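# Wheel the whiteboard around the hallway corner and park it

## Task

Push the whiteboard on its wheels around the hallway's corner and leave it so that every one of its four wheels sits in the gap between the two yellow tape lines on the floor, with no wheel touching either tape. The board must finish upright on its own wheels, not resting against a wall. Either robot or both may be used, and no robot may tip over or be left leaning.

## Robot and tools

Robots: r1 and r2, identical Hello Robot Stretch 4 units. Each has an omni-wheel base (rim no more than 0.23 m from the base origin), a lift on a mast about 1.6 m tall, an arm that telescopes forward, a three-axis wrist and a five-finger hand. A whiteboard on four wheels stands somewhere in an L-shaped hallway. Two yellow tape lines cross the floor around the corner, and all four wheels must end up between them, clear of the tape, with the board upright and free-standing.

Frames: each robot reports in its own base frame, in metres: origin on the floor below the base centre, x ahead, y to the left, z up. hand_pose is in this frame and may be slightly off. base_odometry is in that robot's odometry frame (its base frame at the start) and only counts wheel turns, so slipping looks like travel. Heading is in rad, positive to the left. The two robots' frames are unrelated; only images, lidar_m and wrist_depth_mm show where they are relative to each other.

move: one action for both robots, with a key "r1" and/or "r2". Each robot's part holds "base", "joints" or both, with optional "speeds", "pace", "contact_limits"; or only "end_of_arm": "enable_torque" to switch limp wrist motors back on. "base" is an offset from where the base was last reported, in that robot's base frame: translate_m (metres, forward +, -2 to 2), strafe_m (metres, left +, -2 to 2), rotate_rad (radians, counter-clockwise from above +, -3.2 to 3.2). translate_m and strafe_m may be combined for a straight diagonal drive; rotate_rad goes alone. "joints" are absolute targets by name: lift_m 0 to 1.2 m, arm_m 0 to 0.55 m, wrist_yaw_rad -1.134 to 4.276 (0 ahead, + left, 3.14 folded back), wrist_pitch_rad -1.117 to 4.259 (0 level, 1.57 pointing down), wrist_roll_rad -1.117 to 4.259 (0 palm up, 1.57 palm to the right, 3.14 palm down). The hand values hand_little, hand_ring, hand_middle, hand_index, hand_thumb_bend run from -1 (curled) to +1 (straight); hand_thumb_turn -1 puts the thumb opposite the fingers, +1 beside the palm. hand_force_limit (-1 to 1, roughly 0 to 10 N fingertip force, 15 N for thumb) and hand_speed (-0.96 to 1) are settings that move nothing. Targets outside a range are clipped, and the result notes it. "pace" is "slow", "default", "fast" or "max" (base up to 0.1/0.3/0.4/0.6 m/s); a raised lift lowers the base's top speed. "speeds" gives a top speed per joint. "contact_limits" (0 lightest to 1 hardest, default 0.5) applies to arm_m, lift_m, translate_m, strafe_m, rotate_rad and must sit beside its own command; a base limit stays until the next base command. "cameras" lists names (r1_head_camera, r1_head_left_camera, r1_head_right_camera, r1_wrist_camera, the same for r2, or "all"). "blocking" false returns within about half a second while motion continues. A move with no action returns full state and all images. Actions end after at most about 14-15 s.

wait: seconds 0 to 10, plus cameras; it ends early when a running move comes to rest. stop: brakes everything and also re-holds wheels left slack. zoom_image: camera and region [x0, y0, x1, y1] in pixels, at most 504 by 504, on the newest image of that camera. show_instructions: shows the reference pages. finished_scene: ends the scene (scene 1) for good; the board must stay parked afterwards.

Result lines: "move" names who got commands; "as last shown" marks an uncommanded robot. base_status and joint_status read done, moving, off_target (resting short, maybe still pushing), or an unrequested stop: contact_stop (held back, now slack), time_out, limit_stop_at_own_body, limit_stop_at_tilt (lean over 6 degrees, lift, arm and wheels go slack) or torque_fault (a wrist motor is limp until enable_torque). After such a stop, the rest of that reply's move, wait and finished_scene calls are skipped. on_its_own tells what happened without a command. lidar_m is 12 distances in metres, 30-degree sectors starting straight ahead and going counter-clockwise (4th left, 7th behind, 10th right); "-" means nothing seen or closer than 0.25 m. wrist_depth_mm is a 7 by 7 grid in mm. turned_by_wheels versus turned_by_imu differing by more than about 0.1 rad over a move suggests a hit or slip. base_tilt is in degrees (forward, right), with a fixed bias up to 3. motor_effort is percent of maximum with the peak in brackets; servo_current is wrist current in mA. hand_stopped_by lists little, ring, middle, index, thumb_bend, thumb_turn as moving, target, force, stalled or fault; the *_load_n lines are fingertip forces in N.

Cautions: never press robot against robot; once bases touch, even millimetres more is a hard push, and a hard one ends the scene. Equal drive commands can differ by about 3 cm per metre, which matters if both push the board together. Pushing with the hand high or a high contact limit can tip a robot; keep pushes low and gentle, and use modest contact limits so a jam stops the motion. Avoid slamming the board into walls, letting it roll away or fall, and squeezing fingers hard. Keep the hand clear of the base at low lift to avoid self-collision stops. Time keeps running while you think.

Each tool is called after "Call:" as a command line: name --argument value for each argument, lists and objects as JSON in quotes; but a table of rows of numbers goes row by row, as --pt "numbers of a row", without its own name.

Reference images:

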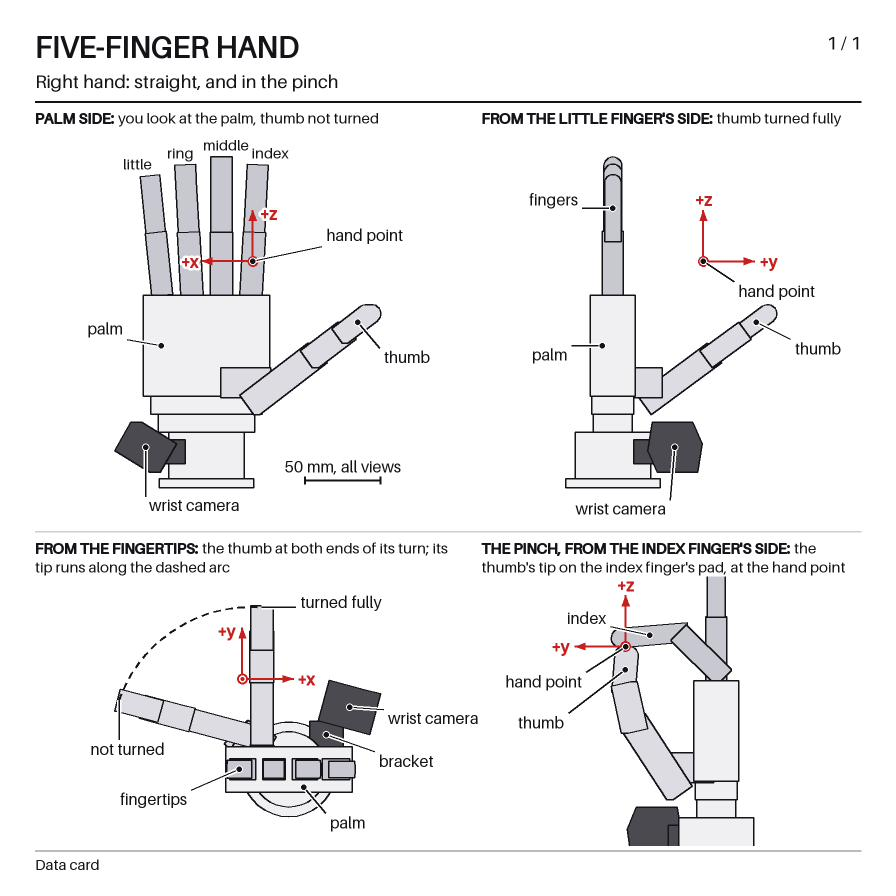

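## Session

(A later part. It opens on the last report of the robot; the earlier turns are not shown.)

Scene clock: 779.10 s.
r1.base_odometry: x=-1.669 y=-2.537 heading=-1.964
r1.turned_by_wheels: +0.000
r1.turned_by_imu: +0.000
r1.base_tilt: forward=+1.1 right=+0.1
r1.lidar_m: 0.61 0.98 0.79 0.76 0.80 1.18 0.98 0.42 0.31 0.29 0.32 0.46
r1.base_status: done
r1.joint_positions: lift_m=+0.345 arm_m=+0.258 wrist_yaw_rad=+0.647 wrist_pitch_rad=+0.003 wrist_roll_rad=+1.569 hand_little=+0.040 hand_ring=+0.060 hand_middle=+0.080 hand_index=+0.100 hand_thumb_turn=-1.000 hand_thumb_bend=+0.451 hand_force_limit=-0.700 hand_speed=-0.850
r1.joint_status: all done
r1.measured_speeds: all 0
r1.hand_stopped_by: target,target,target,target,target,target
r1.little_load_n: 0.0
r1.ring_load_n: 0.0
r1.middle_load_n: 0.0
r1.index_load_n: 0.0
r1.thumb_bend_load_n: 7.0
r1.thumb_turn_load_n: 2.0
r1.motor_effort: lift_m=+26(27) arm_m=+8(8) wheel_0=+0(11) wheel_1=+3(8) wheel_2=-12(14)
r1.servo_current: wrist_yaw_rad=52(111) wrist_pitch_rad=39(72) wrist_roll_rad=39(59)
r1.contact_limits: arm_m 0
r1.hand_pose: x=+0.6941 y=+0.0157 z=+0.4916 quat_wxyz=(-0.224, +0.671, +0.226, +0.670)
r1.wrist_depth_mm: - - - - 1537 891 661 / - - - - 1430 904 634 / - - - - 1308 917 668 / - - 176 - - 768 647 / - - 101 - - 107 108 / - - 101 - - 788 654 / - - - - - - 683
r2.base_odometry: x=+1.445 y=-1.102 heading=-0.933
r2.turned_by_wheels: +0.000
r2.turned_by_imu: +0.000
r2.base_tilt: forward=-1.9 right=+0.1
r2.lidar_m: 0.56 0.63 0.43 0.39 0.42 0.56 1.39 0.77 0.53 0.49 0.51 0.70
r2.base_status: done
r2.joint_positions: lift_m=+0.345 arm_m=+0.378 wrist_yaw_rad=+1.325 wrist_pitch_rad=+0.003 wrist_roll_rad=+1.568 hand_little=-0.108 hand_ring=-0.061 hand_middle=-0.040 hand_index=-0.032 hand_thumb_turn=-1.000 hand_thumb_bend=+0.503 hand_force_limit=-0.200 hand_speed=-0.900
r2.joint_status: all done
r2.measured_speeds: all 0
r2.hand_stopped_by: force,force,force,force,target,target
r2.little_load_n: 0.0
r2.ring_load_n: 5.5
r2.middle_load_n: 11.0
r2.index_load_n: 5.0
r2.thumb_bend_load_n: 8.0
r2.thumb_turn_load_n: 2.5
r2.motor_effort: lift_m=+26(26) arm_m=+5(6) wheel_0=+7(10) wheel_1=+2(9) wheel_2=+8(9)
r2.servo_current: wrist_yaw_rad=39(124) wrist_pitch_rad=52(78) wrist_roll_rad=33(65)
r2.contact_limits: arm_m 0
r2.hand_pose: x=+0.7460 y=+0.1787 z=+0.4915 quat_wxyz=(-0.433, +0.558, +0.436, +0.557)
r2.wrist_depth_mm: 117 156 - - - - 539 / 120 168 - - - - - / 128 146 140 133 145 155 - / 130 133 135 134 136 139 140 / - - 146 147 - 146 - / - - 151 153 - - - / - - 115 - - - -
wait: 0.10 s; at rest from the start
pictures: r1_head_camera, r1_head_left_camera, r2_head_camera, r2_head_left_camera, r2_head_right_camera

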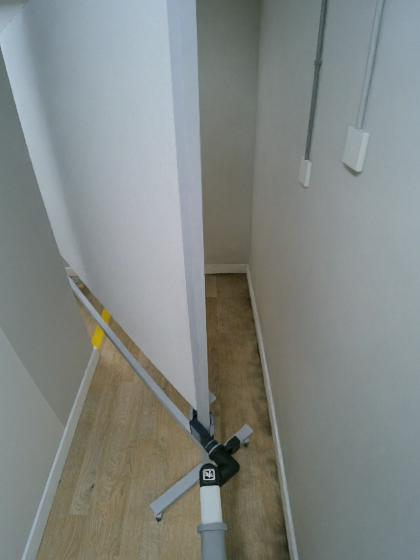

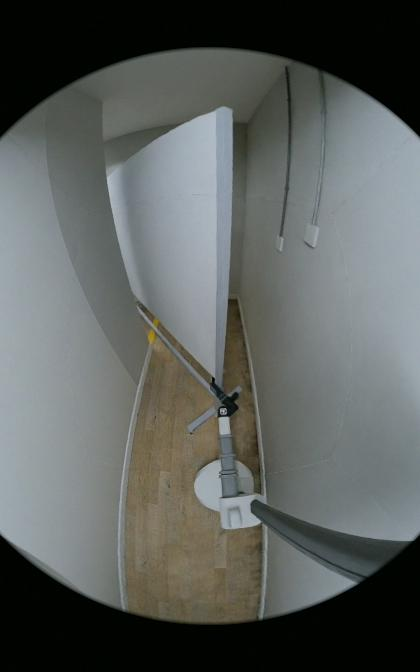

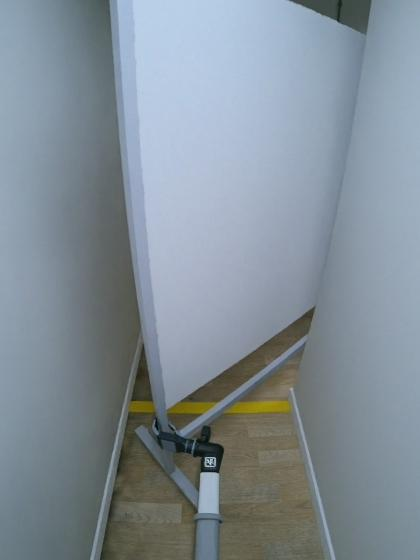

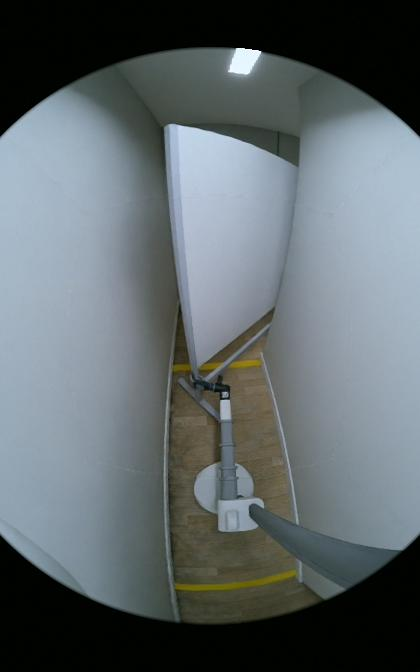

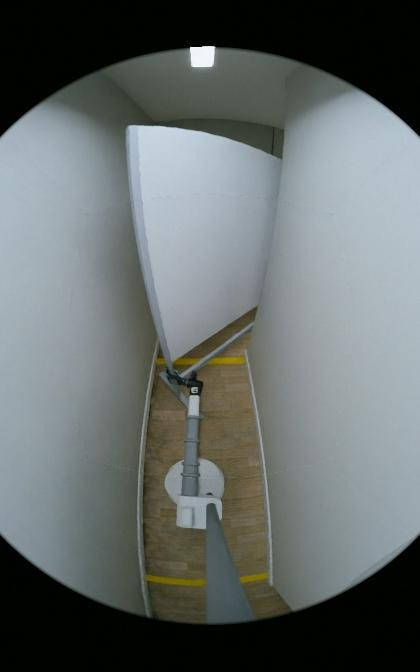

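Call:
move --r1 '{"base": {"translate_m": 0.095}, "joints": {"wrist_yaw_rad": 0.53}, "pace": "slow"}' --r2 '{"base": {"translate_m": -0.075, "strafe_m": -0.045}, "joints": {"wrist_yaw_rad": 1.42}, "pace": "slow"}' --cameras '["r1_wrist_camera", "r1_head_camera", "r2_head_right_camera", "r2_wrist_camera"]'

Scene clock: 792.57 s.
move: r1 done; r2 done
r1.base_odometry: x=-1.705 y=-2.625 heading=-1.965
r1.turned_by_wheels: -0.001
r1.turned_by_imu: -0.002
r1.base_tilt: forward=+1.1 right=+0.1
r1.lidar_m: 0.61 0.97 0.78 0.76 0.81 1.18 1.00 0.43 0.30 0.29 0.31 0.47
r1.base_status: done
r1.joint_positions: lift_m=+0.345 arm_m=+0.258 wrist_yaw_rad=+0.524 wrist_pitch_rad=+0.003 wrist_roll_rad=+1.569 hand_little=+0.040 hand_ring=+0.060 hand_middle=+0.080 hand_index=+0.100 hand_thumb_turn=-1.000 hand_thumb_bend=+0.452 hand_force_limit=-0.700 hand_speed=-0.850
r1.joint_status: all done
r1.measured_speeds: all 0
r1.hand_stopped_by: target,target,target,target,target,target
r1.little_load_n: 0.0
r1.ring_load_n: -0.5
r1.middle_load_n: 0.0
r1.index_load_n: 0.0
r1.thumb_bend_load_n: 10.5
r1.thumb_turn_load_n: 3.0
r1.motor_effort: lift_m=+26(26) arm_m=+8(8) wheel_0=-2(14) wheel_1=+4(9) wheel_2=-13(17)
r1.servo_current: wrist_yaw_rad=46(169) wrist_pitch_rad=46(65) wrist_roll_rad=20(52)
r1.contact_limits: arm_m 0
r1.hand_pose: x=+0.6940 y=-0.0171 z=+0.4916 quat_wxyz=(-0.182, +0.684, +0.184, +0.682)
r1.wrist_depth_mm: - - - - 1537 891 661 / - - - - 1397 904 634 / - - - - 1308 917 668 / - 102 175 - 109 111 621 / - 101 102 - 106 108 109 / - - 109 - - 831 676 / - - - - - - 683
r2.base_odometry: x=+1.365 y=-1.068 heading=-0.931
r2.turned_by_wheels: +0.002
r2.turned_by_imu: +0.003
r2.base_tilt: forward=-1.8 right=+0.0
r2.lidar_m: 0.53 0.70 0.47 0.45 0.45 0.63 1.59 0.72 0.50 0.45 0.47 0.64
r2.base_status: done
r2.joint_positions: lift_m=+0.345 arm_m=+0.378 wrist_yaw_rad=+1.426 wrist_pitch_rad=+0.003 wrist_roll_rad=+1.568 hand_little=-0.108 hand_ring=-0.061 hand_middle=-0.040 hand_index=-0.032 hand_thumb_turn=-1.000 hand_thumb_bend=+0.503 hand_force_limit=-0.200 hand_speed=-0.900
r2.joint_status: all done
r2.measured_speeds: all 0
r2.hand_stopped_by: force,force,force,force,target,target
r2.little_load_n: 0.0
r2.ring_load_n: 5.0
r2.middle_load_n: 13.5
r2.index_load_n: 4.0
r2.thumb_bend_load_n: 7.5
r2.thumb_turn_load_n: 2.0
r2.motor_effort: lift_m=+26(26) arm_m=+5(5) wheel_0=+12(14) wheel_1=+3(9) wheel_2=+8(13)
r2.servo_current: wrist_yaw_rad=46(78) wrist_pitch_rad=52(78) wrist_roll_rad=46(65)
r2.contact_limits: arm_m 0
r2.hand_pose: x=+0.7269 y=+0.1977 z=+0.4915 quat_wxyz=(-0.461, +0.535, +0.464, +0.535)
r2.wrist_depth_mm: 117 156 - - - - - / 120 168 - - - - - / 129 148 146 134 145 154 - / 134 134 136 135 137 140 140 / - - 145 163 - 147 - / - - 151 153 - - - / - - 115 - - - -
pictures: r1_head_camera, r1_wrist_camera, r2_head_right_camera, r2_wrist_camera

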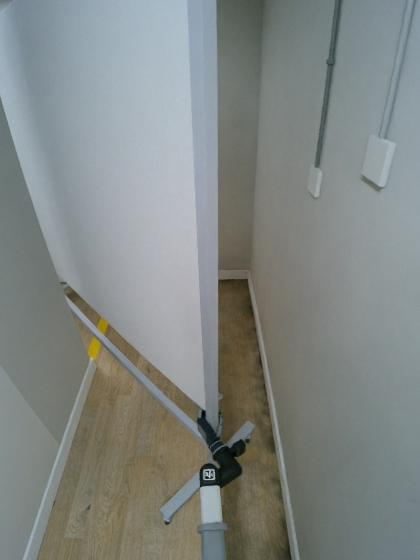

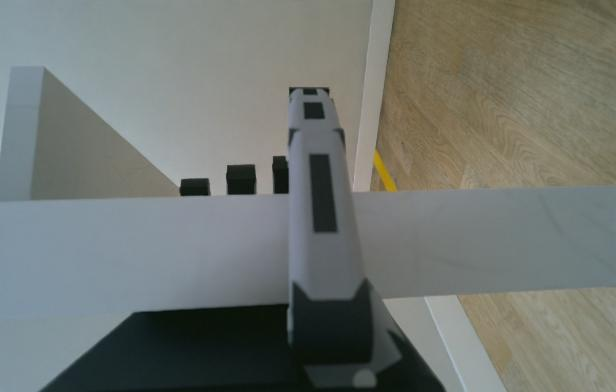

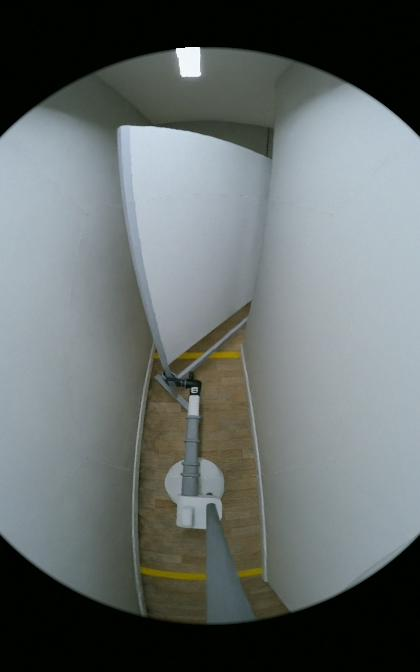

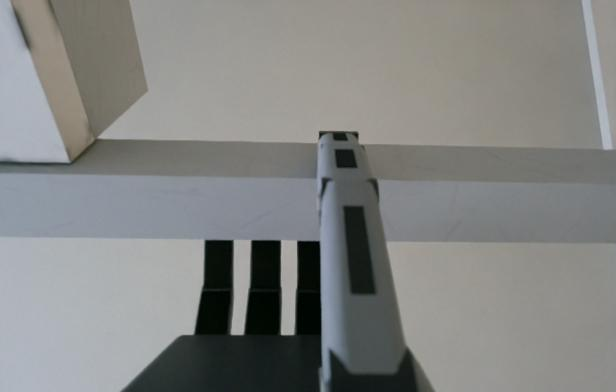

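Call:
zoom_image --camera "r2_head_right_camera" --region '[120, 320, 270, 450]'

Call:
zoom_image --camera "r1_head_camera" --region '[0, 220, 160, 420]'

Scaled by 3.360 from the camera's image (finer frame: 600x960).

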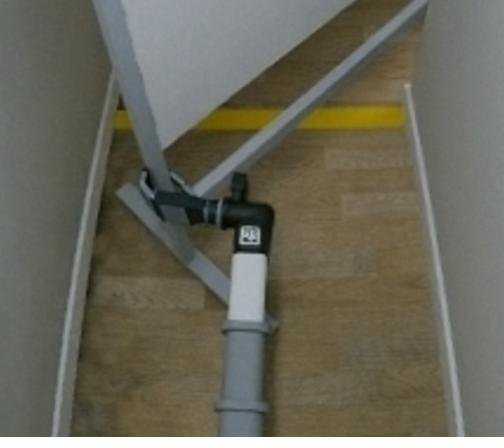

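Scaled by 2.520 from the camera's image (finer frame: 1200x1600).

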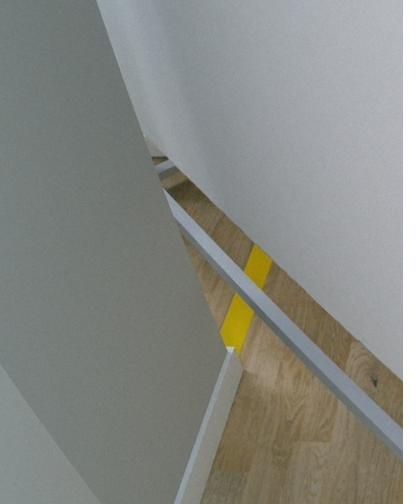

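Call:
move --r1 '{"base": {"translate_m": -0.015, "strafe_m": -0.02}, "joints": {"wrist_yaw_rad": 0.49}, "pace": "slow"}' --r2 '{"base": {"translate_m": 0.03, "strafe_m": -0.005}, "pace": "slow"}' --cameras '["r1_wrist_camera", "r1_head_camera", "r2_head_right_camera", "r2_wrist_camera"]'

Call:
zoom_image --camera "r1_head_camera" --region '[0, 220, 160, 420]'

Scene clock: 818.03 s.
move: r1 done; r2 done
r1.base_odometry: x=-1.717 y=-2.603 heading=-1.965
r1.turned_by_wheels: +0.000
r1.turned_by_imu: +0.001
r1.base_tilt: forward=+1.1 right=+0.1
r1.lidar_m: 0.61 0.97 0.81 0.78 0.84 1.23 0.92 0.40 0.29 0.28 0.30 0.44
r1.base_status: done
r1.joint_positions: lift_m=+0.345 arm_m=+0.258 wrist_yaw_rad=+0.490 wrist_pitch_rad=+0.003 wrist_roll_rad=+1.569 hand_little=+0.040 hand_ring=+0.060 hand_middle=+0.080 hand_index=+0.100 hand_thumb_turn=-1.000 hand_thumb_bend=+0.451 hand_force_limit=-0.700 hand_speed=-0.850
r1.joint_status: all done
r1.measured_speeds: all 0
r1.hand_stopped_by: target,target,target,target,target,target
r1.little_load_n: 0.0
r1.ring_load_n: 0.0
r1.middle_load_n: 0.0
r1.index_load_n: 0.0
r1.thumb_bend_load_n: 5.0
r1.thumb_turn_load_n: 1.0
r1.motor_effort: lift_m=+26(26) arm_m=+8(8) wheel_0=+4(6) wheel_1=-2(6) wheel_2=+0(12)
r1.servo_current: wrist_yaw_rad=46(72) wrist_pitch_rad=39(65) wrist_roll_rad=33(52)
r1.contact_limits: arm_m 0
r1.hand_pose: x=+0.6933 y=-0.0262 z=+0.4916 quat_wxyz=(-0.171, +0.687, +0.172, +0.685)
r1.wrist_depth_mm: - - - - 1499 891 654 / - - - - 1397 904 640 / - - - - 1281 904 668 / 102 104 107 - 111 778 115 / 101 102 103 - 107 109 110 / - - 102 - - 831 654 / - - - - - - 683
r2.base_odometry: x=+1.378 y=-1.095 heading=-0.930
r2.turned_by_wheels: +0.001
r2.turned_by_imu: +0.001
r2.base_tilt: forward=-1.9 right=+0.0
r2.lidar_m: 0.51 0.69 0.47 0.45 0.45 0.64 1.63 0.74 0.48 0.43 0.46 0.62
r2.base_status: done
r2.joint_positions: lift_m=+0.345 arm_m=+0.378 wrist_yaw_rad=+1.429 wrist_pitch_rad=+0.003 wrist_roll_rad=+1.568 hand_little=-0.108 hand_ring=-0.061 hand_middle=-0.040 hand_index=-0.032 hand_thumb_turn=-1.000 hand_thumb_bend=+0.503 hand_force_limit=-0.200 hand_speed=-0.900
r2.joint_status: not commanded
r2.measured_speeds: all 0
r2.hand_stopped_by: force,force,force,force,target,target
r2.little_load_n: 0.0
r2.ring_load_n: 5.0
r2.middle_load_n: 13.0
r2.index_load_n: 4.0
r2.thumb_bend_load_n: 7.0
r2.thumb_turn_load_n: 2.0
r2.motor_effort: lift_m=+26(26) arm_m=+5(5) wheel_0=+12(16) wheel_1=+7(10) wheel_2=-2(7)
r2.servo_current: wrist_yaw_rad=52(59) wrist_pitch_rad=52(65) wrist_roll_rad=46(72)
r2.contact_limits: arm_m 0
r2.hand_pose: x=+0.7263 y=+0.1982 z=+0.4915 quat_wxyz=(-0.462, +0.534, +0.465, +0.534)
r2.wrist_depth_mm: 117 156 - - - - - / 120 168 - - - - - / 129 147 141 134 145 154 - / 131 134 135 136 137 140 141 / - - 147 148 - 147 - / - - 151 154 - - - / - - 115 - - - -
pictures: r1_head_camera, r1_wrist_camera, r2_head_right_camera, r2_wrist_camera

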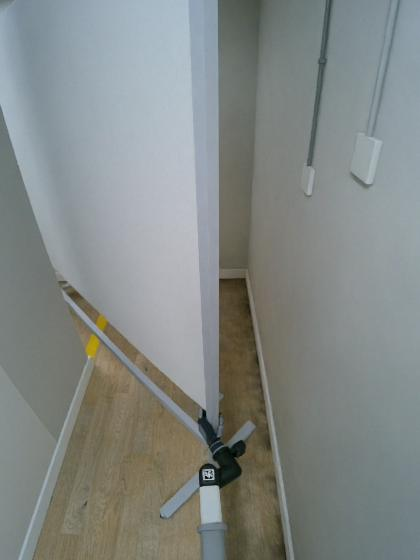

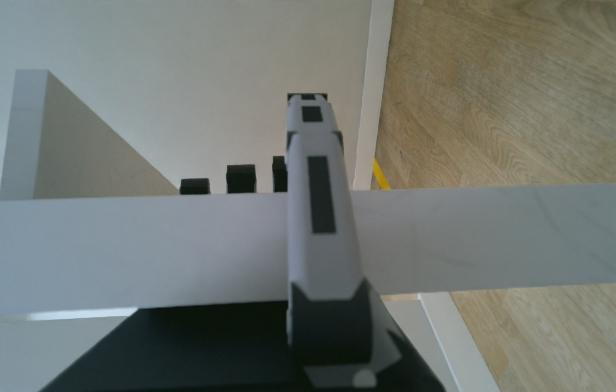

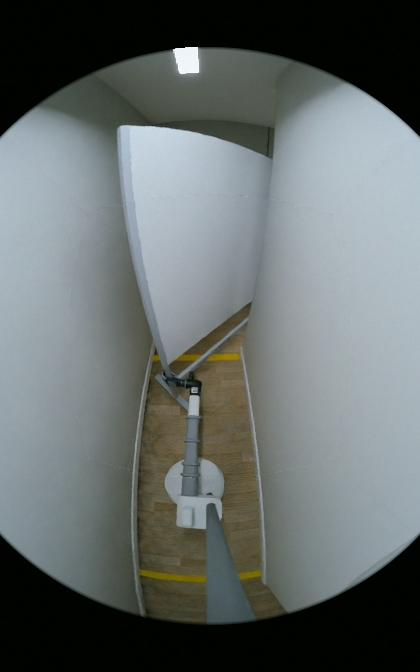

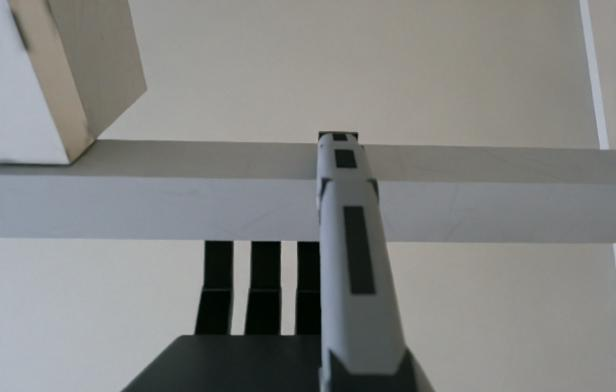

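Scaled by 2.520 from the camera's image (finer frame: 1200x1600).

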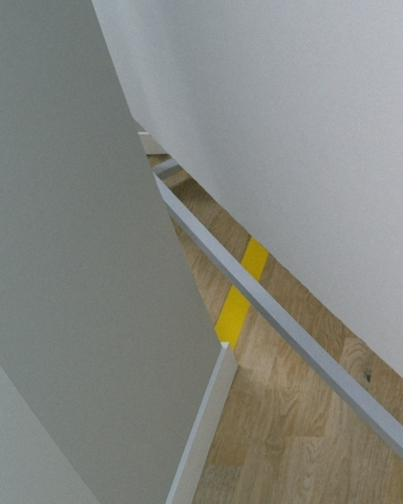

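Call:
move --r2 '{"joints": {"hand_thumb_bend": 0.65}}' --cameras '[]'

Call:
move --r1 '{"base": {"translate_m": 0.06, "strafe_m": -0.004}, "joints": {"wrist_yaw_rad": 0.46}, "pace": "slow"}' --r2 '{"base": {"translate_m": -0.04, "strafe_m": -0.02}, "joints": {"wrist_yaw_rad": 1.48}, "pace": "slow"}' --cameras '["r1_wrist_camera", "r1_head_camera", "r2_head_right_camera", "r2_wrist_camera"]'

Call:
zoom_image --camera "r1_head_camera" --region '[0, 220, 160, 420]'

Call:
zoom_image --camera "r2_head_right_camera" --region '[120, 320, 270, 450]'

Scene clock: 830.83 s.
move: r2 done
r1: as last shown
r1.turned_by_imu: +0.000
r1.thumb_turn_load_n: 1.5
r1.motor_effort: lift_m=+26(26) arm_m=+8(8) wheel_0=+4(5) wheel_1=-2(2) wheel_2=+0(1)
r1.contact_limits: arm_m 0
r2.base_odometry: x=+1.378 y=-1.095 heading=-0.930
r2.turned_by_wheels: +0.000
r2.turned_by_imu: +0.000
r2.base_tilt: forward=-1.9 right=+0.1
r2.lidar_m: 0.53 0.71 0.46 0.45 0.45 0.64 1.62 0.72 0.47 0.44 0.45 0.65
r2.base_status: not commanded
r2.joint_positions: lift_m=+0.345 arm_m=+0.378 wrist_yaw_rad=+1.429 wrist_pitch_rad=+0.003 wrist_roll_rad=+1.568 hand_little=-0.108 hand_ring=-0.061 hand_middle=-0.040 hand_index=-0.032 hand_thumb_turn=-1.000 hand_thumb_bend=+0.650 hand_force_limit=-0.200 hand_speed=-0.900
r2.joint_status: all done
r2.measured_speeds: all 0
r2.hand_stopped_by: force,force,force,force,target,target
r2.little_load_n: 0.0
r2.ring_load_n: 2.5
r2.middle_load_n: 10.0
r2.index_load_n: 1.5
r2.thumb_bend_load_n: 0.0
r2.thumb_turn_load_n: 0.5
r2.motor_effort: lift_m=+26(26) arm_m=+5(6) wheel_0=+12(12) wheel_1=+7(7) wheel_2=-2(2)
r2.servo_current: wrist_yaw_rad=39(59) wrist_pitch_rad=46(72) wrist_roll_rad=46(59)
r2.contact_limits: arm_m 0
r2.hand_pose: x=+0.7263 y=+0.1982 z=+0.4915 quat_wxyz=(-0.462, +0.534, +0.465, +0.534)
r2.wrist_depth_mm: 117 156 - - - - - / 119 168 - - - - - / 128 148 145 131 144 153 - / 131 133 135 135 136 139 140 / - - 147 148 - 147 - / - - 151 153 - - - / - - 115 - - - -

Scene clock: 832.67 s.
move: r1 done; r2 done
r1.base_odometry: x=-1.744 y=-2.657 heading=-1.965
r1.turned_by_wheels: -0.001
r1.turned_by_imu: -0.001
r1.base_tilt: forward=+1.0 right=+0.1
r1.lidar_m: 0.63 0.96 0.80 0.78 0.84 1.22 0.91 0.39 0.28 0.27 0.30 0.44
r1.base_status: done
r1.joint_positions: lift_m=+0.345 arm_m=+0.258 wrist_yaw_rad=+0.457 wrist_pitch_rad=+0.003 wrist_roll_rad=+1.569 hand_little=+0.040 hand_ring=+0.060 hand_middle=+0.080 hand_index=+0.100 hand_thumb_turn=-1.000 hand_thumb_bend=+0.451 hand_force_limit=-0.700 hand_speed=-0.850
r1.joint_status: all done
r1.measured_speeds: all 0
r1.hand_stopped_by: target,target,target,target,target,target
r1.little_load_n: 0.0
r1.ring_load_n: 0.0
r1.middle_load_n: 0.0
r1.index_load_n: 0.0
r1.thumb_bend_load_n: 7.5
r1.thumb_turn_load_n: 2.5
r1.motor_effort: lift_m=+26(26) arm_m=+8(8) wheel_0=+1(10) wheel_1=+3(7) wheel_2=-10(13)
r1.servo_current: wrist_yaw_rad=39(65) wrist_pitch_rad=33(65) wrist_roll_rad=33(59)
r1.contact_limits: arm_m 0
r1.hand_pose: x=+0.6923 y=-0.0348 z=+0.4916 quat_wxyz=(-0.160, +0.690, +0.161, +0.688)
r1.wrist_depth_mm: - - - - 1397 904 668 / - - - - 1397 904 640 / - - - - 1281 904 668 / 102 104 107 - 111 113 115 / - 102 102 - 107 109 109 / - 122 110 - - 831 647 / - - - - - - 683
r2.base_odometry: x=+1.338 y=-1.075 heading=-0.930
r2.turned_by_wheels: +0.000
r2.turned_by_imu: -0.001
r2.base_tilt: forward=-2.0 right=+0.1
r2.lidar_m: 0.54 0.71 0.50 0.45 0.48 0.65 1.70 0.70 0.46 0.41 0.45 0.61
r2.base_status: done
r2.joint_positions: lift_m=+0.345 arm_m=+0.378 wrist_yaw_rad=+1.480 wrist_pitch_rad=+0.003 wrist_roll_rad=+1.568 hand_little=-0.108 hand_ring=-0.061 hand_middle=-0.041 hand_index=-0.032 hand_thumb_turn=-1.000 hand_thumb_bend=+0.650 hand_force_limit=-0.200 hand_speed=-0.900
r2.joint_status: all done
r2.measured_speeds: all 0
r2.hand_stopped_by: force,force,force,force,target,target
r2.little_load_n: 0.0
r2.ring_load_n: 0.0
r2.middle_load_n: 0.0
r2.index_load_n: 0.0
r2.thumb_bend_load_n: 0.0
r2.thumb_turn_load_n: 0.5
r2.motor_effort: lift_m=+26(26) arm_m=+6(6) wheel_0=+0(12) wheel_1=-2(5) wheel_2=+0(8)
r2.servo_current: wrist_yaw_rad=39(46) wrist_pitch_rad=46(78) wrist_roll_rad=52(59)
r2.contact_limits: arm_m 0
r2.hand_pose: x=+0.7161 y=+0.2070 z=+0.4915 quat_wxyz=(-0.475, +0.522, +0.478, +0.522)
r2.wrist_depth_mm: 159 185 - - - - 544 / 174 185 - - - - - / 187 190 194 135 194 199 201 / 195 196 - 199 - - - / - - - - - - - / - - 151 153 - - - / - - 115 - - - -
pictures: r1_head_camera, r1_wrist_camera, r2_head_right_camera, r2_wrist_camera

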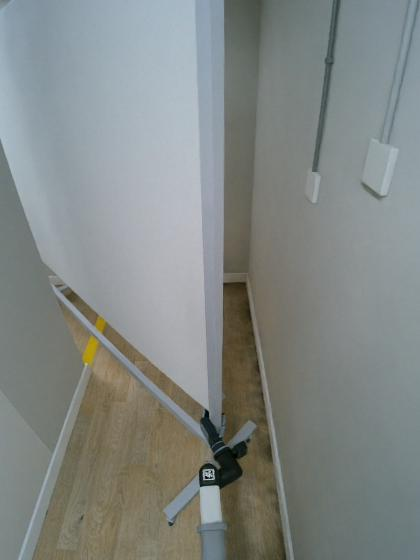

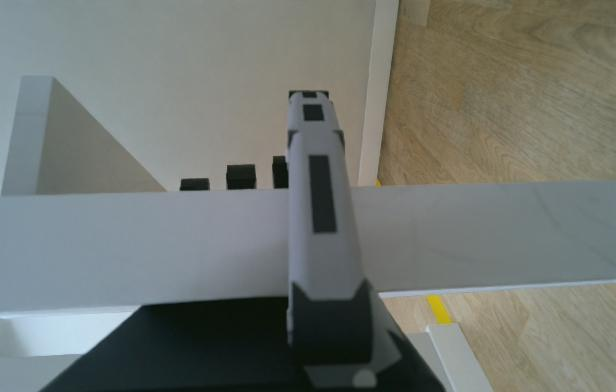

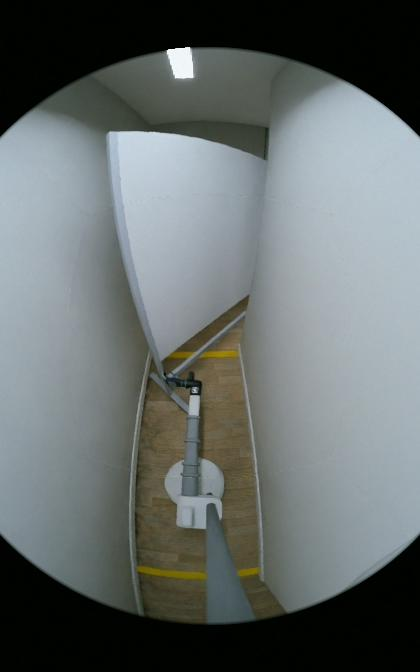

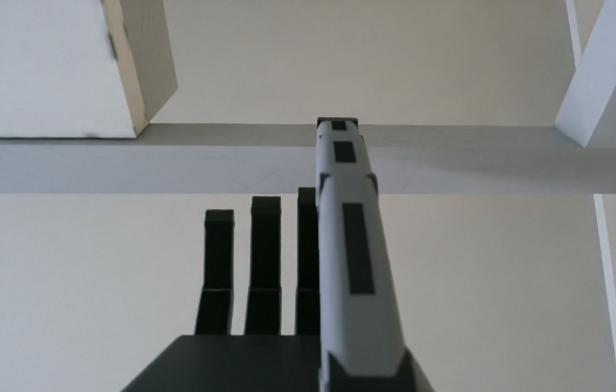

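Scaled by 2.520 from the camera's image (finer frame: 1200x1600).

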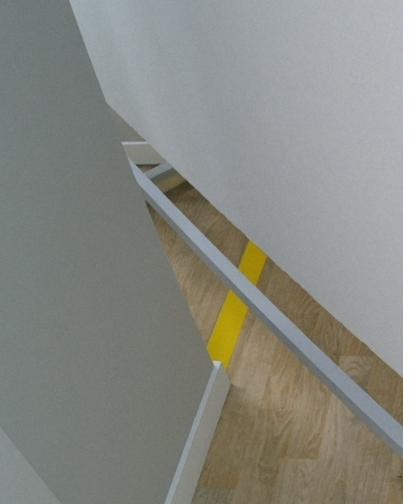

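Scaled by 3.360 from the camera's image (finer frame: 600x960).

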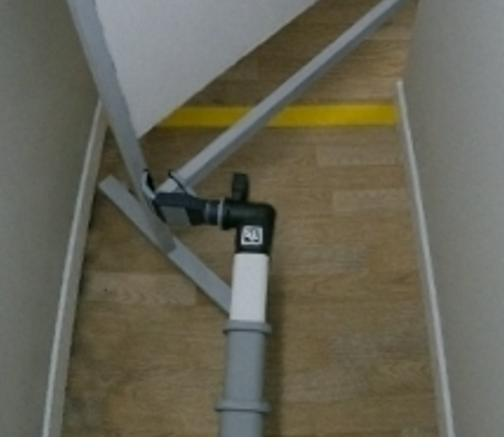

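Call:
move --cameras '["r1_wrist_camera","r2_wrist_camera","r1_head_camera","r2_head_camera","r2_head_right_camera"]' --r2 '{"joints":{"hand_thumb_bend":1,"hand_little":1,"hand_ring":1,"hand_middle":1,"hand_index":1,"hand_speed":0.2}}'

Scene clock: 856.70 s.
move: r2 done
r1: as last shown
r1.turned_by_wheels: +0.000
r1.turned_by_imu: +0.000
r1.thumb_bend_load_n: 7.0
r1.motor_effort: lift_m=+26(26) arm_m=+8(8) wheel_0=+1(2) wheel_1=+3(3) wheel_2=-10(10)
r1.contact_limits: arm_m 0
r2.base_odometry: x=+1.338 y=-1.075 heading=-0.930
r2.turned_by_wheels: +0.000
r2.turned_by_imu: +0.000
r2.base_tilt: forward=-1.9 right=+0.1
r2.lidar_m: 0.55 0.69 0.50 0.45 0.49 0.67 1.67 0.68 0.45 0.42 0.46 0.60
r2.base_status: not commanded
r2.joint_positions: lift_m=+0.345 arm_m=+0.378 wrist_yaw_rad=+1.480 wrist_pitch_rad=+0.003 wrist_roll_rad=+1.568 hand_little=+1.000 hand_ring=+1.000 hand_middle=+1.000 hand_index=+1.000 hand_thumb_turn=-1.000 hand_thumb_bend=+1.000 hand_force_limit=-0.200 hand_speed=+0.200
r2.joint_status: all done
r2.measured_speeds: all 0
r2.hand_stopped_by: target,target,target,target,target,target
r2.little_load_n: 0.0
r2.ring_load_n: 0.0
r2.middle_load_n: 0.0
r2.index_load_n: 0.0
r2.thumb_bend_load_n: 0.0
r2.thumb_turn_load_n: 0.5
r2.motor_effort: lift_m=+26(26) arm_m=+5(5) wheel_0=+0(1) wheel_1=-2(2) wheel_2=+1(1)
r2.servo_current: wrist_yaw_rad=39(39) wrist_pitch_rad=52(72) wrist_roll_rad=46(72)
r2.contact_limits: arm_m 0
r2.hand_pose: x=+0.7161 y=+0.2070 z=+0.4915 quat_wxyz=(-0.475, +0.522, +0.478, +0.522)
r2.wrist_depth_mm: 160 184 - - - - 544 / 174 185 - 114 - - - / 187 191 194 191 - 199 200 / 195 196 - - - - - / - - - - - - - / - - - - - - - / - - 115 - - - -
pictures: r1_head_camera, r1_wrist_camera, r2_head_camera, r2_head_right_camera, r2_wrist_camera

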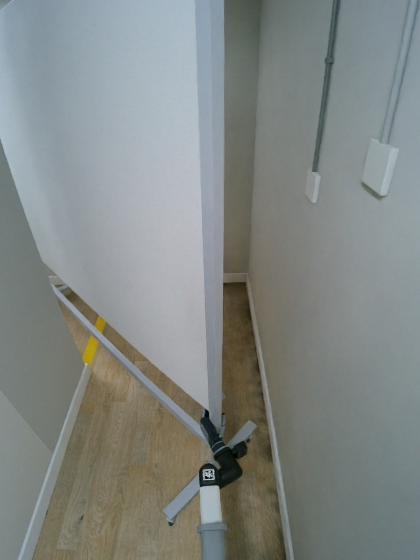

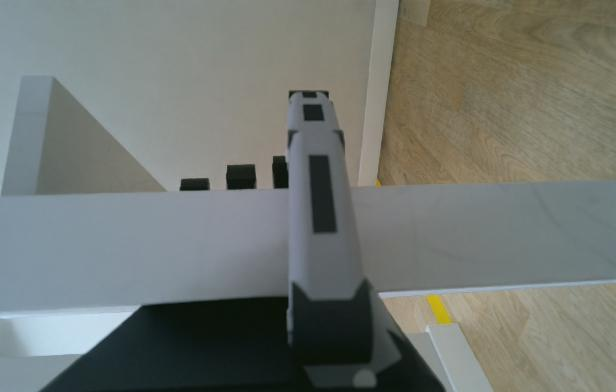

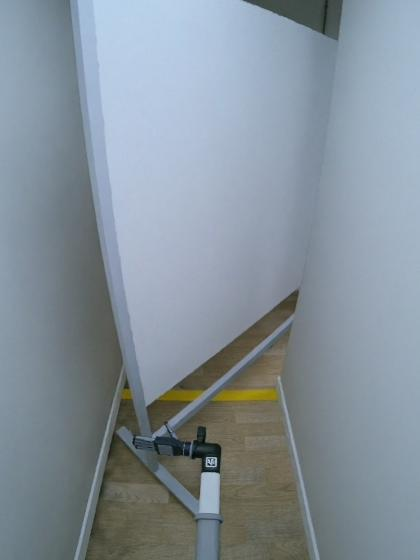

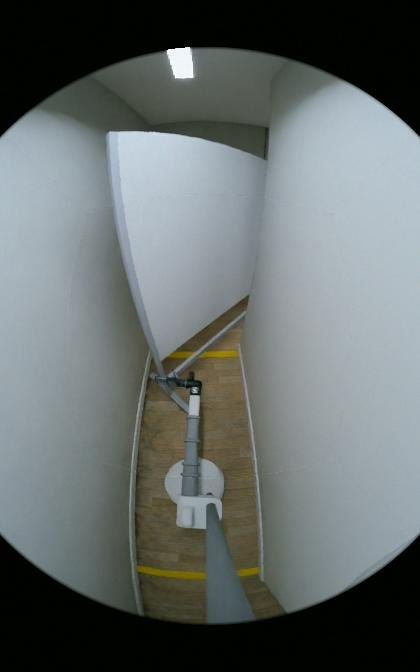

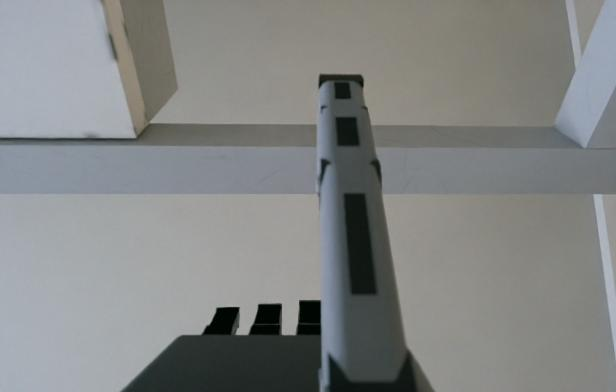

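Call:
move --cameras '[]' --r2 '{"joints":{"arm_m":0.418},"pace":"slow"}'

Call:
move --cameras '["r2_wrist_camera","r2_head_camera"]' --r2 '{"base":{"strafe_m":0.055},"pace":"slow","contact_limits":{"strafe_m":0.2}}'

Scene clock: 867.40 s.
move: r2 done
r1: as last shown
r1.thumb_turn_load_n: 2.0
r1.contact_limits: arm_m 0
r2.base_odometry: x=+1.338 y=-1.075 heading=-0.930
r2.turned_by_wheels: +0.000
r2.turned_by_imu: +0.000
r2.base_tilt: forward=-1.9 right=+0.2
r2.lidar_m: 0.57 0.71 0.49 0.47 0.49 0.66 1.68 0.69 0.48 0.44 0.46 0.61
r2.base_status: not commanded
r2.joint_positions: lift_m=+0.345 arm_m=+0.418 wrist_yaw_rad=+1.480 wrist_pitch_rad=+0.003 wrist_roll_rad=+1.568 hand_little=+1.000 hand_ring=+1.000 hand_middle=+1.000 hand_index=+1.000 hand_thumb_turn=-1.000 hand_thumb_bend=+1.000 hand_force_limit=-0.200 hand_speed=+0.200
r2.joint_status: all done
r2.measured_speeds: all 0
r2.hand_stopped_by: target,target,target,target,target,target
r2.little_load_n: 0.0
r2.ring_load_n: 0.0
r2.middle_load_n: 0.0
r2.index_load_n: 0.0
r2.thumb_bend_load_n: 0.0
r2.thumb_turn_load_n: 0.5
r2.motor_effort: lift_m=+26(26) arm_m=+8(10) wheel_0=-1(1) wheel_1=-2(2) wheel_2=+1(1)
r2.servo_current: wrist_yaw_rad=46(46) wrist_pitch_rad=39(72) wrist_roll_rad=39(72)
r2.hand_pose: x=+0.7558 y=+0.2070 z=+0.4915 quat_wxyz=(-0.475, +0.522, +0.478, +0.522)
r2.wrist_depth_mm: 137 171 - - - - 544 / 148 185 - 114 - - 525 / 162 186 - - - - - / 178 186 195 - - 193 202 / 190 192 191 192 - 196 197 / - - - - - - - / - - 115 - - - -

Scene clock: 869.07 s.
move: r2 done
r1: as last shown
r1.contact_limits: arm_m 0
r2.base_odometry: x=+1.382 y=-1.042 heading=-0.930
r2.turned_by_wheels: +0.000
r2.turned_by_imu: +0.000
r2.base_tilt: forward=-1.9 right=+0.1
r2.lidar_m: 0.57 0.66 0.43 0.40 0.44 0.57 1.48 0.75 0.53 0.49 0.51 0.67
r2.base_status: done
r2.joint_positions: lift_m=+0.345 arm_m=+0.418 wrist_yaw_rad=+1.480 wrist_pitch_rad=+0.003 wrist_roll_rad=+1.568 hand_little=+1.000 hand_ring=+1.000 hand_middle=+1.000 hand_index=+1.000 hand_thumb_turn=-1.000 hand_thumb_bend=+1.000 hand_force_limit=-0.200 hand_speed=+0.200
r2.joint_status: not commanded
r2.measured_speeds: all 0
r2.hand_stopped_by: target,target,target,target,target,target
r2.little_load_n: 0.0
r2.ring_load_n: 0.0
r2.middle_load_n: 0.0
r2.index_load_n: 0.0
r2.thumb_bend_load_n: 0.0
r2.thumb_turn_load_n: 0.5
r2.motor_effort: lift_m=+26(26) arm_m=+8(9) wheel_0=-2(8) wheel_1=+2(6) wheel_2=-1(3)
r2.servo_current: wrist_yaw_rad=46(46) wrist_pitch_rad=39(72) wrist_roll_rad=46(59)
r2.contact_limits: strafe_m 0.2
r2.hand_pose: x=+0.7559 y=+0.2070 z=+0.4915 quat_wxyz=(-0.475, +0.522, +0.478, +0.522)
r2.wrist_depth_mm: 120 160 - - - - - / 120 160 - 114 - - - / 122 160 - - - - - / 129 142 143 144 - 142 148 / 139 138 142 140 - 144 145 / - - - - - - - / - - 115 - - - -
pictures: r2_head_camera, r2_wrist_camera

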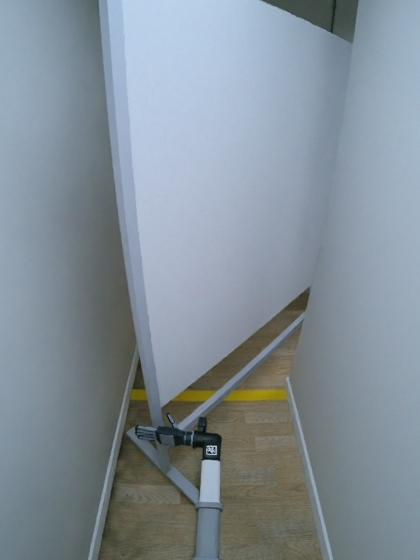

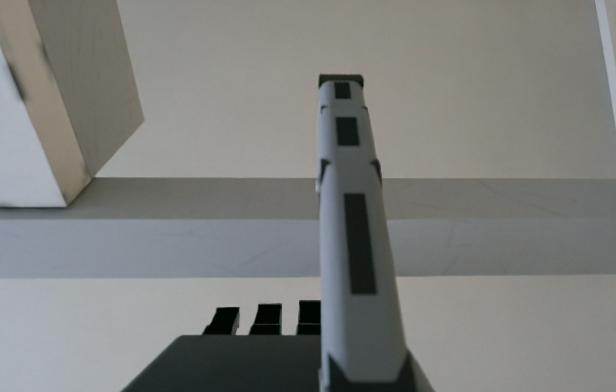

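Call:
move --cameras '["r2_wrist_camera"]' --r2 '{"joints":{"hand_force_limit":-0.4,"hand_speed":-0.9,"hand_little":-0.4,"hand_ring":-0.4,"hand_middle":-0.4,"hand_index":-0.4}}'

Call:
move --cameras '["r2_wrist_camera"]' --r2 '{"joints":{"hand_speed":-0.5,"hand_thumb_bend":0.5}}'

Scene clock: 878.13 s.
move: r2 off_target
r1: as last shown
r1.thumb_turn_load_n: 2.5
r1.contact_limits: arm_m 0
r2.base_odometry: x=+1.382 y=-1.042 heading=-0.930
r2.turned_by_wheels: +0.000
r2.turned_by_imu: +0.001
r2.base_tilt: forward=-1.9 right=+0.0
r2.lidar_m: 0.55 0.64 0.45 0.41 0.44 0.59 1.44 0.77 0.50 0.48 0.50 0.68
r2.base_status: not commanded
r2.joint_positions: lift_m=+0.345 arm_m=+0.418 wrist_yaw_rad=+1.480 wrist_pitch_rad=+0.003 wrist_roll_rad=+1.568 hand_little=-0.042 hand_ring=-0.024 hand_middle=-0.005 hand_index=+0.023 hand_thumb_turn=-1.000 hand_thumb_bend=+1.000 hand_force_limit=-0.400 hand_speed=-0.900
r2.joint_status: hand_little off_target (ended at -0.042, target -0.400); hand_ring off_target (ended at -0.024, target -0.400); hand_middle off_target (ended at -0.005, target -0.400); hand_index off_target (ended at +0.023, target -0.400); the others done
r2.measured_speeds: all 0
r2.hand_stopped_by: force,force,force,force,target,target
r2.little_load_n: 3.0
r2.ring_load_n: 1.5
r2.middle_load_n: 0.5
r2.index_load_n: 0.0
r2.thumb_bend_load_n: 0.0
r2.thumb_turn_load_n: 0.0
r2.motor_effort: lift_m=+26(27) arm_m=+8(9) wheel_0=+1(2) wheel_1=+2(2) wheel_2=-1(2)
r2.servo_current: wrist_yaw_rad=33(46) wrist_pitch_rad=46(72) wrist_roll_rad=59(65)
r2.contact_limits: strafe_m 0.2
r2.hand_pose: x=+0.7559 y=+0.2070 z=+0.4915 quat_wxyz=(-0.475, +0.522, +0.478, +0.522)
r2.wrist_depth_mm: 119 160 - - - - - / 120 160 - 114 - - - / 120 160 - - - - - / 126 139 140 142 - 138 139 / 135 134 138 139 - 142 143 / - - 152 153 - - - / - - 115 - - - -

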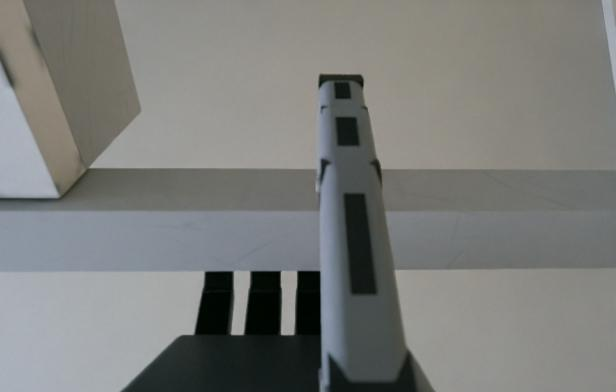

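Scene clock: 879.33 s.
move: r2 done
r1: as last shown
r1.thumb_bend_load_n: 7.5
r1.contact_limits: arm_m 0
r2.base_odometry: x=+1.382 y=-1.042 heading=-0.930
r2.turned_by_wheels: +0.000
r2.turned_by_imu: +0.000
r2.base_tilt: forward=-1.8 right=+0.1
r2.lidar_m: 0.57 0.67 0.46 0.42 0.43 0.60 1.43 0.76 0.51 0.47 0.51 0.67
r2.base_status: not commanded
r2.joint_positions: lift_m=+0.345 arm_m=+0.418 wrist_yaw_rad=+1.480 wrist_pitch_rad=+0.003 wrist_roll_rad=+1.568 hand_little=-0.042 hand_ring=-0.024 hand_middle=-0.005 hand_index=+0.023 hand_thumb_turn=-1.000 hand_thumb_bend=+0.500 hand_force_limit=-0.400 hand_speed=-0.500
r2.joint_status: all done
r2.measured_speeds: all 0
r2.hand_stopped_by: force,force,force,force,target,target
r2.little_load_n: 3.0
r2.ring_load_n: 2.0
r2.middle_load_n: 1.0
r2.index_load_n: 0.0
r2.thumb_bend_load_n: 0.0
r2.thumb_turn_load_n: 0.5
r2.motor_effort: lift_m=+26(26) arm_m=+8(9) wheel_0=+1(1) wheel_1=+2(2) wheel_2=-1(2)
r2.servo_current: wrist_yaw_rad=33(46) wrist_pitch_rad=65(65) wrist_roll_rad=39(65)
r2.contact_limits: strafe_m 0.2
r2.hand_pose: x=+0.7559 y=+0.2070 z=+0.4915 quat_wxyz=(-0.475, +0.522, +0.478, +0.522)
r2.wrist_depth_mm: 119 160 - - - - - / 120 160 - - - - - / 120 160 - 118 - - - / 126 139 140 142 138 138 139 / 135 134 137 139 - 141 143 / - - 153 152 - - - / - - 115 - - - -

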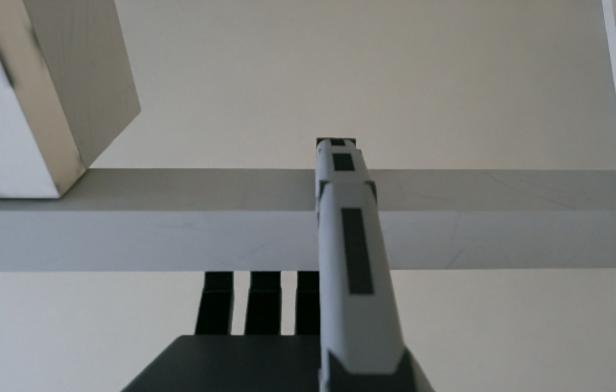

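Call:
move --cameras '["r2_head_right_camera","r2_head_left_camera","r1_head_camera"]'

Call:
zoom_image --camera "r2_head_right_camera" --region '[110, 300, 290, 450]'

Call:
zoom_image --camera "r1_head_camera" --region '[0, 220, 280, 540]'

Scene clock: 886.53 s.
r1.base_odometry: x=-1.744 y=-2.657 heading=-1.965
r1.turned_by_wheels: +0.000
r1.turned_by_imu: +0.000
r1.base_tilt: forward=+1.1 right=+0.1
r1.lidar_m: 0.62 0.97 0.81 0.79 0.85 1.23 0.95 0.40 0.29 0.27 0.29 0.44
r1.base_status: not commanded
r1.joint_positions: lift_m=+0.345 arm_m=+0.258 wrist_yaw_rad=+0.457 wrist_pitch_rad=+0.003 wrist_roll_rad=+1.569 hand_little=+0.040 hand_ring=+0.060 hand_middle=+0.080 hand_index=+0.100 hand_thumb_turn=-1.000 hand_thumb_bend=+0.451 hand_force_limit=-0.700 hand_speed=-0.850
r1.joint_status: not commanded
r1.measured_speeds: all 0
r1.hand_stopped_by: target,target,target,target,target,target
r1.little_load_n: 0.0
r1.ring_load_n: 0.0
r1.middle_load_n: 0.0
r1.index_load_n: 0.0
r1.thumb_bend_load_n: 7.5
r1.thumb_turn_load_n: 2.5
r1.motor_effort: lift_m=+26(26) arm_m=+8(8) wheel_0=+1(2) wheel_1=+3(3) wheel_2=-10(10)
r1.servo_current: wrist_yaw_rad=59(52) wrist_pitch_rad=52(65) wrist_roll_rad=39(59)
r1.contact_limits: arm_m 0
r1.hand_pose: x=+0.6923 y=-0.0348 z=+0.4916 quat_wxyz=(-0.160, +0.690, +0.161, +0.688) (m; r1's base frame)
r1.wrist_depth_mm: - - - - 1366 904 661 / - - - - 1397 904 640 / - - - - 1281 904 668 / 102 104 107 - 111 113 115 / - 102 102 - 107 109 109 / - 122 110 - - 831 654 / - - - - - - 683
r2.base_odometry: x=+1.382 y=-1.042 heading=-0.930
r2.turned_by_wheels: +0.000
r2.turned_by_imu: +0.000
r2.base_tilt: forward=-1.9 right=+0.0
r2.lidar_m: 0.57 0.66 0.45 0.40 0.41 0.59 1.45 0.77 0.51 0.48 0.49 0.67
r2.base_status: not commanded
r2.joint_positions: lift_m=+0.345 arm_m=+0.418 wrist_yaw_rad=+1.480 wrist_pitch_rad=+0.003 wrist_roll_rad=+1.568 hand_little=-0.042 hand_ring=-0.024 hand_middle=-0.005 hand_index=+0.023 hand_thumb_turn=-1.000 hand_thumb_bend=+0.500 hand_force_limit=-0.400 hand_speed=-0.500
r2.joint_status: all done
r2.measured_speeds: all 0
r2.hand_stopped_by: force,force,force,force,target,target
r2.little_load_n: 3.0
r2.ring_load_n: 2.0
r2.middle_load_n: 0.5
r2.index_load_n: 0.0
r2.thumb_bend_load_n: 0.0
r2.thumb_turn_load_n: 0.5
r2.motor_effort: lift_m=+26(26) arm_m=+8(9) wheel_0=+1(1) wheel_1=+2(2) wheel_2=-1(2)
r2.servo_current: wrist_yaw_rad=33(46) wrist_pitch_rad=52(65) wrist_roll_rad=39(65)
r2.contact_limits: strafe_m 0.2
r2.hand_pose: x=+0.7559 y=+0.2070 z=+0.4915 quat_wxyz=(-0.475, +0.522, +0.478, +0.522) (m; r2's base frame)
r2.wrist_depth_mm: 119 160 - - - - - / 120 160 - - - - - / 120 160 - 118 - - - / 126 139 141 142 138 138 140 / 135 134 138 139 - 141 143 / - - 152 151 - - - / - - 115 - - - -
pictures: r1_head_camera, r2_head_left_camera, r2_head_right_camera

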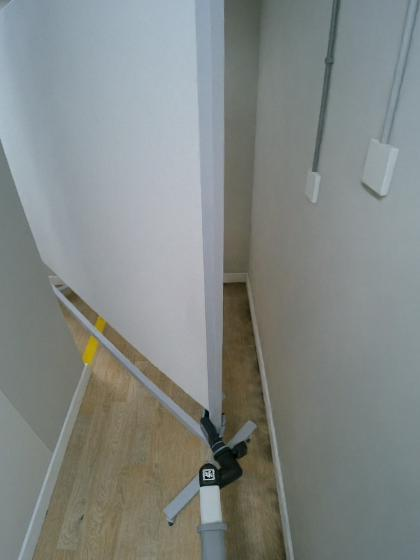

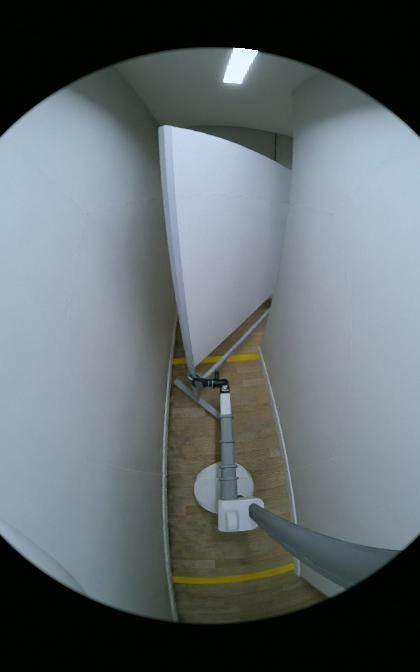

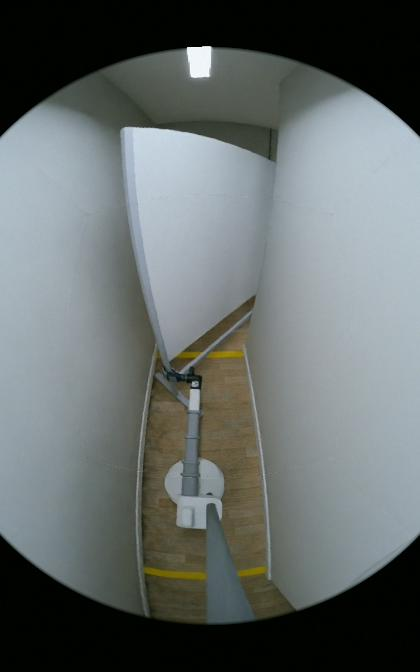

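Scaled by 2.800 from the camera's image (finer frame: 600x960).

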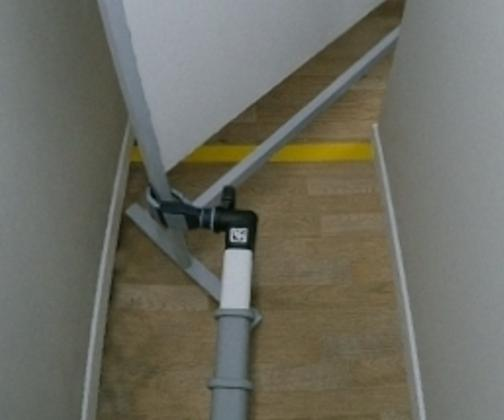

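Scaled by 1.575 from the camera's image (finer frame: 1200x1600).

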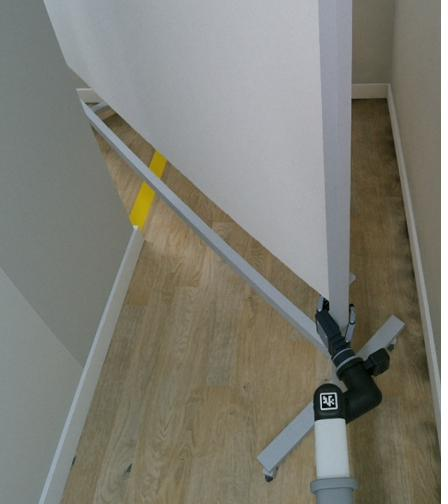

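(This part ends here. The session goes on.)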